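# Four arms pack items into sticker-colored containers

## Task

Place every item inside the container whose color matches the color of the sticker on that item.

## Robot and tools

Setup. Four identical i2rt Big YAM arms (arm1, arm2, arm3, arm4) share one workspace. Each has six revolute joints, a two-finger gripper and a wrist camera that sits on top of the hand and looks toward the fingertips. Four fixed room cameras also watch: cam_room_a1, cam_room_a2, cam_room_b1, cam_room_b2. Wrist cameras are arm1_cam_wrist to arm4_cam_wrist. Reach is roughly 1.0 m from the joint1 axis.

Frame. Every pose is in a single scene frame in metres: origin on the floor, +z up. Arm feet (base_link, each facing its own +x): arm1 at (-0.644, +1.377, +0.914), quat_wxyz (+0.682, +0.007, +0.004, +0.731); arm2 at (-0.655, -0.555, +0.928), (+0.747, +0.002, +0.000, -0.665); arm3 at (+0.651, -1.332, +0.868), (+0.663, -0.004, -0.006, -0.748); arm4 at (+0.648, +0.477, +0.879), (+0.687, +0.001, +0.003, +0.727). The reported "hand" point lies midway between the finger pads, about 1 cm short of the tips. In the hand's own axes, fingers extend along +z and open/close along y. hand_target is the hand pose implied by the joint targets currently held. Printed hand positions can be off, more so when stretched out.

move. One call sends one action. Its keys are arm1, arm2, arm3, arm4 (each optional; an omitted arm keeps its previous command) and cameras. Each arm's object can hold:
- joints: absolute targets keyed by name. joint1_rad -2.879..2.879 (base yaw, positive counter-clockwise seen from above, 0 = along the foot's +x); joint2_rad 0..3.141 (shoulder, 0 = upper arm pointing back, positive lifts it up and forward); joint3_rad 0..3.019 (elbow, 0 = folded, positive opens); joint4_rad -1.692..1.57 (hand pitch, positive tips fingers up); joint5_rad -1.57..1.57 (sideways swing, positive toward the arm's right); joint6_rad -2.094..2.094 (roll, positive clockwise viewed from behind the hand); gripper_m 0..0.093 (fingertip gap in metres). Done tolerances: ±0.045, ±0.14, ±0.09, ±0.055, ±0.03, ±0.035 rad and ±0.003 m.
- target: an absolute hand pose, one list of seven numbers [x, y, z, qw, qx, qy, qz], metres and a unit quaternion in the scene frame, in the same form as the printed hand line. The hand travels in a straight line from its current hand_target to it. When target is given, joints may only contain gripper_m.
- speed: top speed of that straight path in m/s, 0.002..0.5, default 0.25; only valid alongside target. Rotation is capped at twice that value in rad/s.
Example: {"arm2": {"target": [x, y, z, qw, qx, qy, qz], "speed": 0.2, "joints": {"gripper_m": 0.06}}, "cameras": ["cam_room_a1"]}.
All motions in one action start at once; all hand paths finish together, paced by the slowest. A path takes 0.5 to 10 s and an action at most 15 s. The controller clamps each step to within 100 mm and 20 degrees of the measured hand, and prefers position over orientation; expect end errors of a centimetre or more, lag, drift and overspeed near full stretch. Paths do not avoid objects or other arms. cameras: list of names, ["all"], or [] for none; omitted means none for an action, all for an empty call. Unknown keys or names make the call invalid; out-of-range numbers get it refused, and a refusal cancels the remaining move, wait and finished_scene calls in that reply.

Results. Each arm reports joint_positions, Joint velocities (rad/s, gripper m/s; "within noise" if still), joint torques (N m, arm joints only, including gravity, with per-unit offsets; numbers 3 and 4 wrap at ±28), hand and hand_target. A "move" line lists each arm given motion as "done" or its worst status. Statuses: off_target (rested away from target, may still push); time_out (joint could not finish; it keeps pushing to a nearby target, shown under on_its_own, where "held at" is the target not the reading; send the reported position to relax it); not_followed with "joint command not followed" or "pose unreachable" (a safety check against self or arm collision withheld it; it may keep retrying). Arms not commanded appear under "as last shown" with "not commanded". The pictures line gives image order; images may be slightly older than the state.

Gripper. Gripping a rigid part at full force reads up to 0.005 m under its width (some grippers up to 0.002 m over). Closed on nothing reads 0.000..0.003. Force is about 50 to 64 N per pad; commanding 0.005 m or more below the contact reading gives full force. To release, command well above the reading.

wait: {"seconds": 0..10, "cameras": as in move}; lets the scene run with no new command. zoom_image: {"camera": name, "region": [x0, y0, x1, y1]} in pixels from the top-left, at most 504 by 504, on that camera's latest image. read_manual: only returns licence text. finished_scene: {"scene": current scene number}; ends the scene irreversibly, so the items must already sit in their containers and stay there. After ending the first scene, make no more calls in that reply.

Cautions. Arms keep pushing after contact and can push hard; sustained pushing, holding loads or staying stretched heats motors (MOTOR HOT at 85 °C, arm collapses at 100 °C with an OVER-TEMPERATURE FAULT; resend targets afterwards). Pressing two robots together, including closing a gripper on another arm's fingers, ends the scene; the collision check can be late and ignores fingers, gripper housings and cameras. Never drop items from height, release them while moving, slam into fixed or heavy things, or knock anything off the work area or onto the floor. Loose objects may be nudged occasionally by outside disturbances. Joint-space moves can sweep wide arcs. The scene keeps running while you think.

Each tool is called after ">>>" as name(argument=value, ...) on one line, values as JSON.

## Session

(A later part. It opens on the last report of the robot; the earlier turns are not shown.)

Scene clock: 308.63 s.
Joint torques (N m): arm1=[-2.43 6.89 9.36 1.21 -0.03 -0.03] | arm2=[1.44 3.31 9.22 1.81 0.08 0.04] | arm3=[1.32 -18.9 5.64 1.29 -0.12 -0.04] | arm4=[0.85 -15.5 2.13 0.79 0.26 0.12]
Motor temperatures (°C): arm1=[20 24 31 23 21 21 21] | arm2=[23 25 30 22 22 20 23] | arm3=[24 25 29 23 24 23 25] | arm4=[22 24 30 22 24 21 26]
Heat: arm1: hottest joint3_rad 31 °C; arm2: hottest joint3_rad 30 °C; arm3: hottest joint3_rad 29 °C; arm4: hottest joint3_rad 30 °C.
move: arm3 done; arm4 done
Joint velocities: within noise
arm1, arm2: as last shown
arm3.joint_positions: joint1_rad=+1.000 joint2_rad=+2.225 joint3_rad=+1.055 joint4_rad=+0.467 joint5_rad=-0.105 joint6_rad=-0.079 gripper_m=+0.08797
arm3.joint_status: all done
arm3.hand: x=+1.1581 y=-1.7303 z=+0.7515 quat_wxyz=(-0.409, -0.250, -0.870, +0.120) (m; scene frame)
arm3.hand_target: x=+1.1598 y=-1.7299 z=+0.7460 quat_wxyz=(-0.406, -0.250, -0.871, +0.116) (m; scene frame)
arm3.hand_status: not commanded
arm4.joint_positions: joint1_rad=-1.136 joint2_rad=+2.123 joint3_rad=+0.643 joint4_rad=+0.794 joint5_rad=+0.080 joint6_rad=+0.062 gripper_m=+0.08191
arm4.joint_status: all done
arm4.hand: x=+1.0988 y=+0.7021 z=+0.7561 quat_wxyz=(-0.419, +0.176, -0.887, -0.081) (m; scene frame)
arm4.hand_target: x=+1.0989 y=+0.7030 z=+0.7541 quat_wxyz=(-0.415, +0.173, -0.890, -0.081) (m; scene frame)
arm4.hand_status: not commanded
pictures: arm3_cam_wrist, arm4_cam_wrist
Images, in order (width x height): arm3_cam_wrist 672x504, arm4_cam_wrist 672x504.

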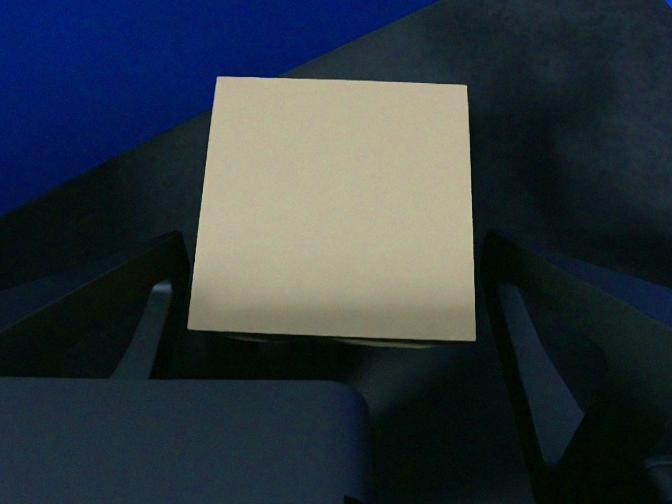

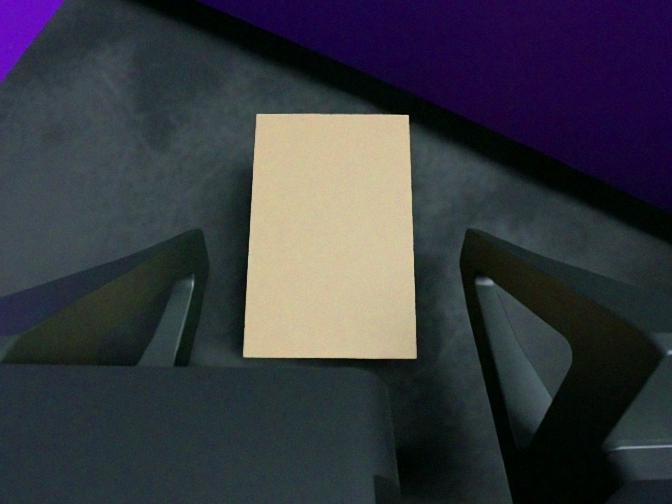

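>>> move(arm3={"target":[1.11,-1.702,0.81,0.4062,0.2498,0.8712,-0.1165],"speed":0.12}, arm4={"target":[1.048,0.682,0.81,0.4148,-0.1729,0.8896,0.0806],"speed":0.12})

>>> move(arm3={"target":[1.06,-1.67,1.0,0.4062,0.2498,0.8712,-0.1165],"speed":0.25}, arm4={"target":[1.0,0.66,1.0,0.4148,-0.1729,0.8896,0.0806],"speed":0.25}, cameras=["arm3_cam_wrist","arm4_cam_wrist"])

Scene clock: 316.23 s.
Joint torques (N m): arm1=[-2.49 6.36 9.26 1.22 -0.04 0.03] | arm2=[1.49 3.37 9.24 1.81 0.07 0.04] | arm3=[-0.03 -18.02 4.34 1.1 -0.04 -0.11] | arm4=[1.55 -13.22 1.98 0.64 0.15 0.18]
Motor temperatures (°C): arm1=[20 24 31 23 21 21 21] | arm2=[23 25 30 22 22 20 23] | arm3=[24 25 29 23 24 23 24] | arm4=[22 24 29 22 24 21 26]
Heat: arm1: hottest joint3_rad 31 °C; arm2: hottest joint3_rad 30 °C; arm3: hottest joint3_rad 29 °C; arm4: hottest joint3_rad 29 °C.
move: arm3 off_target; arm4 done
Joint velocities: within noise
arm1, arm2: as last shown
arm3.joint_positions: joint1_rad=+0.995 joint2_rad=+2.012 joint3_rad=+0.873 joint4_rad=+0.438 joint5_rad=-0.125 joint6_rad=-0.087 gripper_m=+0.08797
arm3.joint_status: not commanded
arm3.hand: x=+1.1197 y=-1.6969 z=+0.8107 quat_wxyz=(-0.412, -0.244, -0.870, +0.114) (m; scene frame)
arm3.hand_target: x=+1.1102 y=-1.7018 z=+0.8100 quat_wxyz=(-0.406, -0.250, -0.871, +0.116) (m; scene frame)
arm3.hand_status: off_target (0.011 m and 1.0 deg from the pose sent, 0.081 m and 0.5 deg at the start)
arm4.joint_positions: joint1_rad=-1.124 joint2_rad=+1.893 joint3_rad=+0.466 joint4_rad=+0.739 joint5_rad=+0.096 joint6_rad=+0.071 gripper_m=+0.08192
arm4.joint_status: not commanded
arm4.hand: x=+1.0519 y=+0.6802 z=+0.8098 quat_wxyz=(-0.419, +0.174, -0.887, -0.078) (m; scene frame)
arm4.hand_target: x=+1.0481 y=+0.6820 z=+0.8100 quat_wxyz=(-0.415, +0.173, -0.890, -0.081) (m; scene frame)
arm4.hand_status: done (0.004 m and 0.7 deg from the pose sent, 0.077 m and 0.7 deg at the start)
pictures: none

Scene clock: 317.73 s.
Joint torques (N m): arm1=[-2.08 6.36 9.42 1.24 -0.06 0.04] | arm2=[1.49 3.25 9.25 1.83 0.07 0.04] | arm3=[0.21 -11.16 8.72 1.25 -0.14 -0.12] | arm4=[1.2 -4.54 11.07 0.75 0.28 0.16]
Motor temperatures (°C): arm1=[20 24 31 23 21 21 21] | arm2=[23 25 30 22 22 20 23] | arm3=[24 25 29 23 24 23 24] | arm4=[22 24 29 22 24 21 26]
Heat: arm1: hottest joint3_rad 31 °C; arm2: hottest joint3_rad 30 °C; arm3: hottest joint3_rad 29 °C; arm4: hottest joint3_rad 29 °C.
move: arm3 done; arm4 off_target
Joint velocities: within noise
arm1, arm2: as last shown
arm3.joint_positions: joint1_rad=+0.967 joint2_rad=+1.426 joint3_rad=+0.797 joint4_rad=-0.075 joint5_rad=-0.142 joint6_rad=-0.102 gripper_m=+0.08797
arm3.joint_status: not commanded
arm3.hand: x=+1.0643 y=-1.6639 z=+1.0036 quat_wxyz=(-0.412, -0.246, -0.870, +0.115) (m; scene frame)
arm3.hand_target: x=+1.0600 y=-1.6698 z=+1.0000 quat_wxyz=(-0.406, -0.250, -0.871, +0.116) (m; scene frame)
arm3.hand_status: done (0.008 m and 0.8 deg from the pose sent, 0.200 m and 1.0 deg at the start)
arm4.joint_positions: joint1_rad=-1.108 joint2_rad=+1.023 joint3_rad=+0.407 joint4_rad=-0.110 joint5_rad=+0.105 joint6_rad=+0.079 gripper_m=+0.08192
arm4.joint_status: not commanded
arm4.hand: x=+0.9867 y=+0.6495 z=+0.9813 quat_wxyz=(-0.403, +0.178, -0.895, -0.074) (m; scene frame)
arm4.hand_target: x=+0.9990 y=+0.6595 z=+1.0003 quat_wxyz=(-0.415, +0.173, -0.890, -0.081) (m; scene frame)
arm4.hand_status: off_target (0.025 m and 1.8 deg from the pose sent, 0.198 m and 0.7 deg at the start)
pictures: arm3_cam_wrist, arm4_cam_wrist
Images, in order (width x height): arm3_cam_wrist 672x504, arm4_cam_wrist 672x504.

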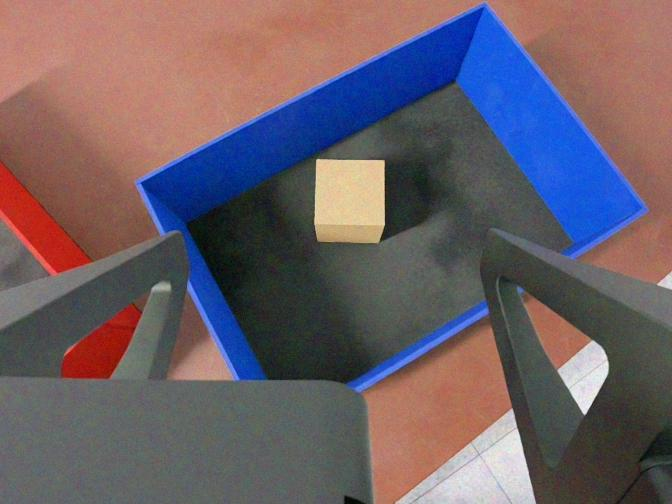

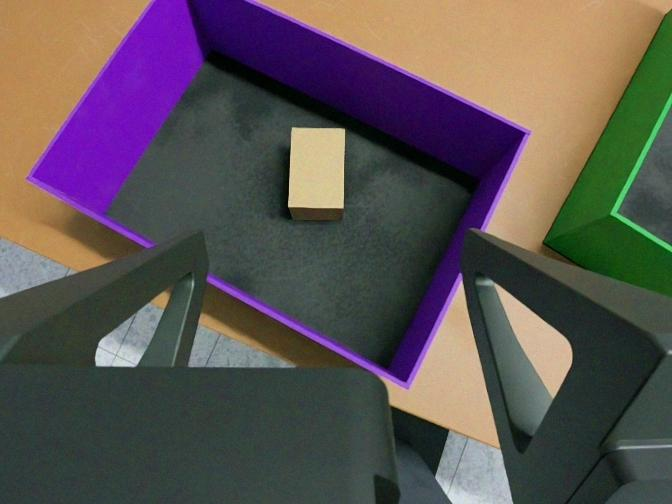

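>>> finished_scene(scene=3)

The scene is finished: the task was done.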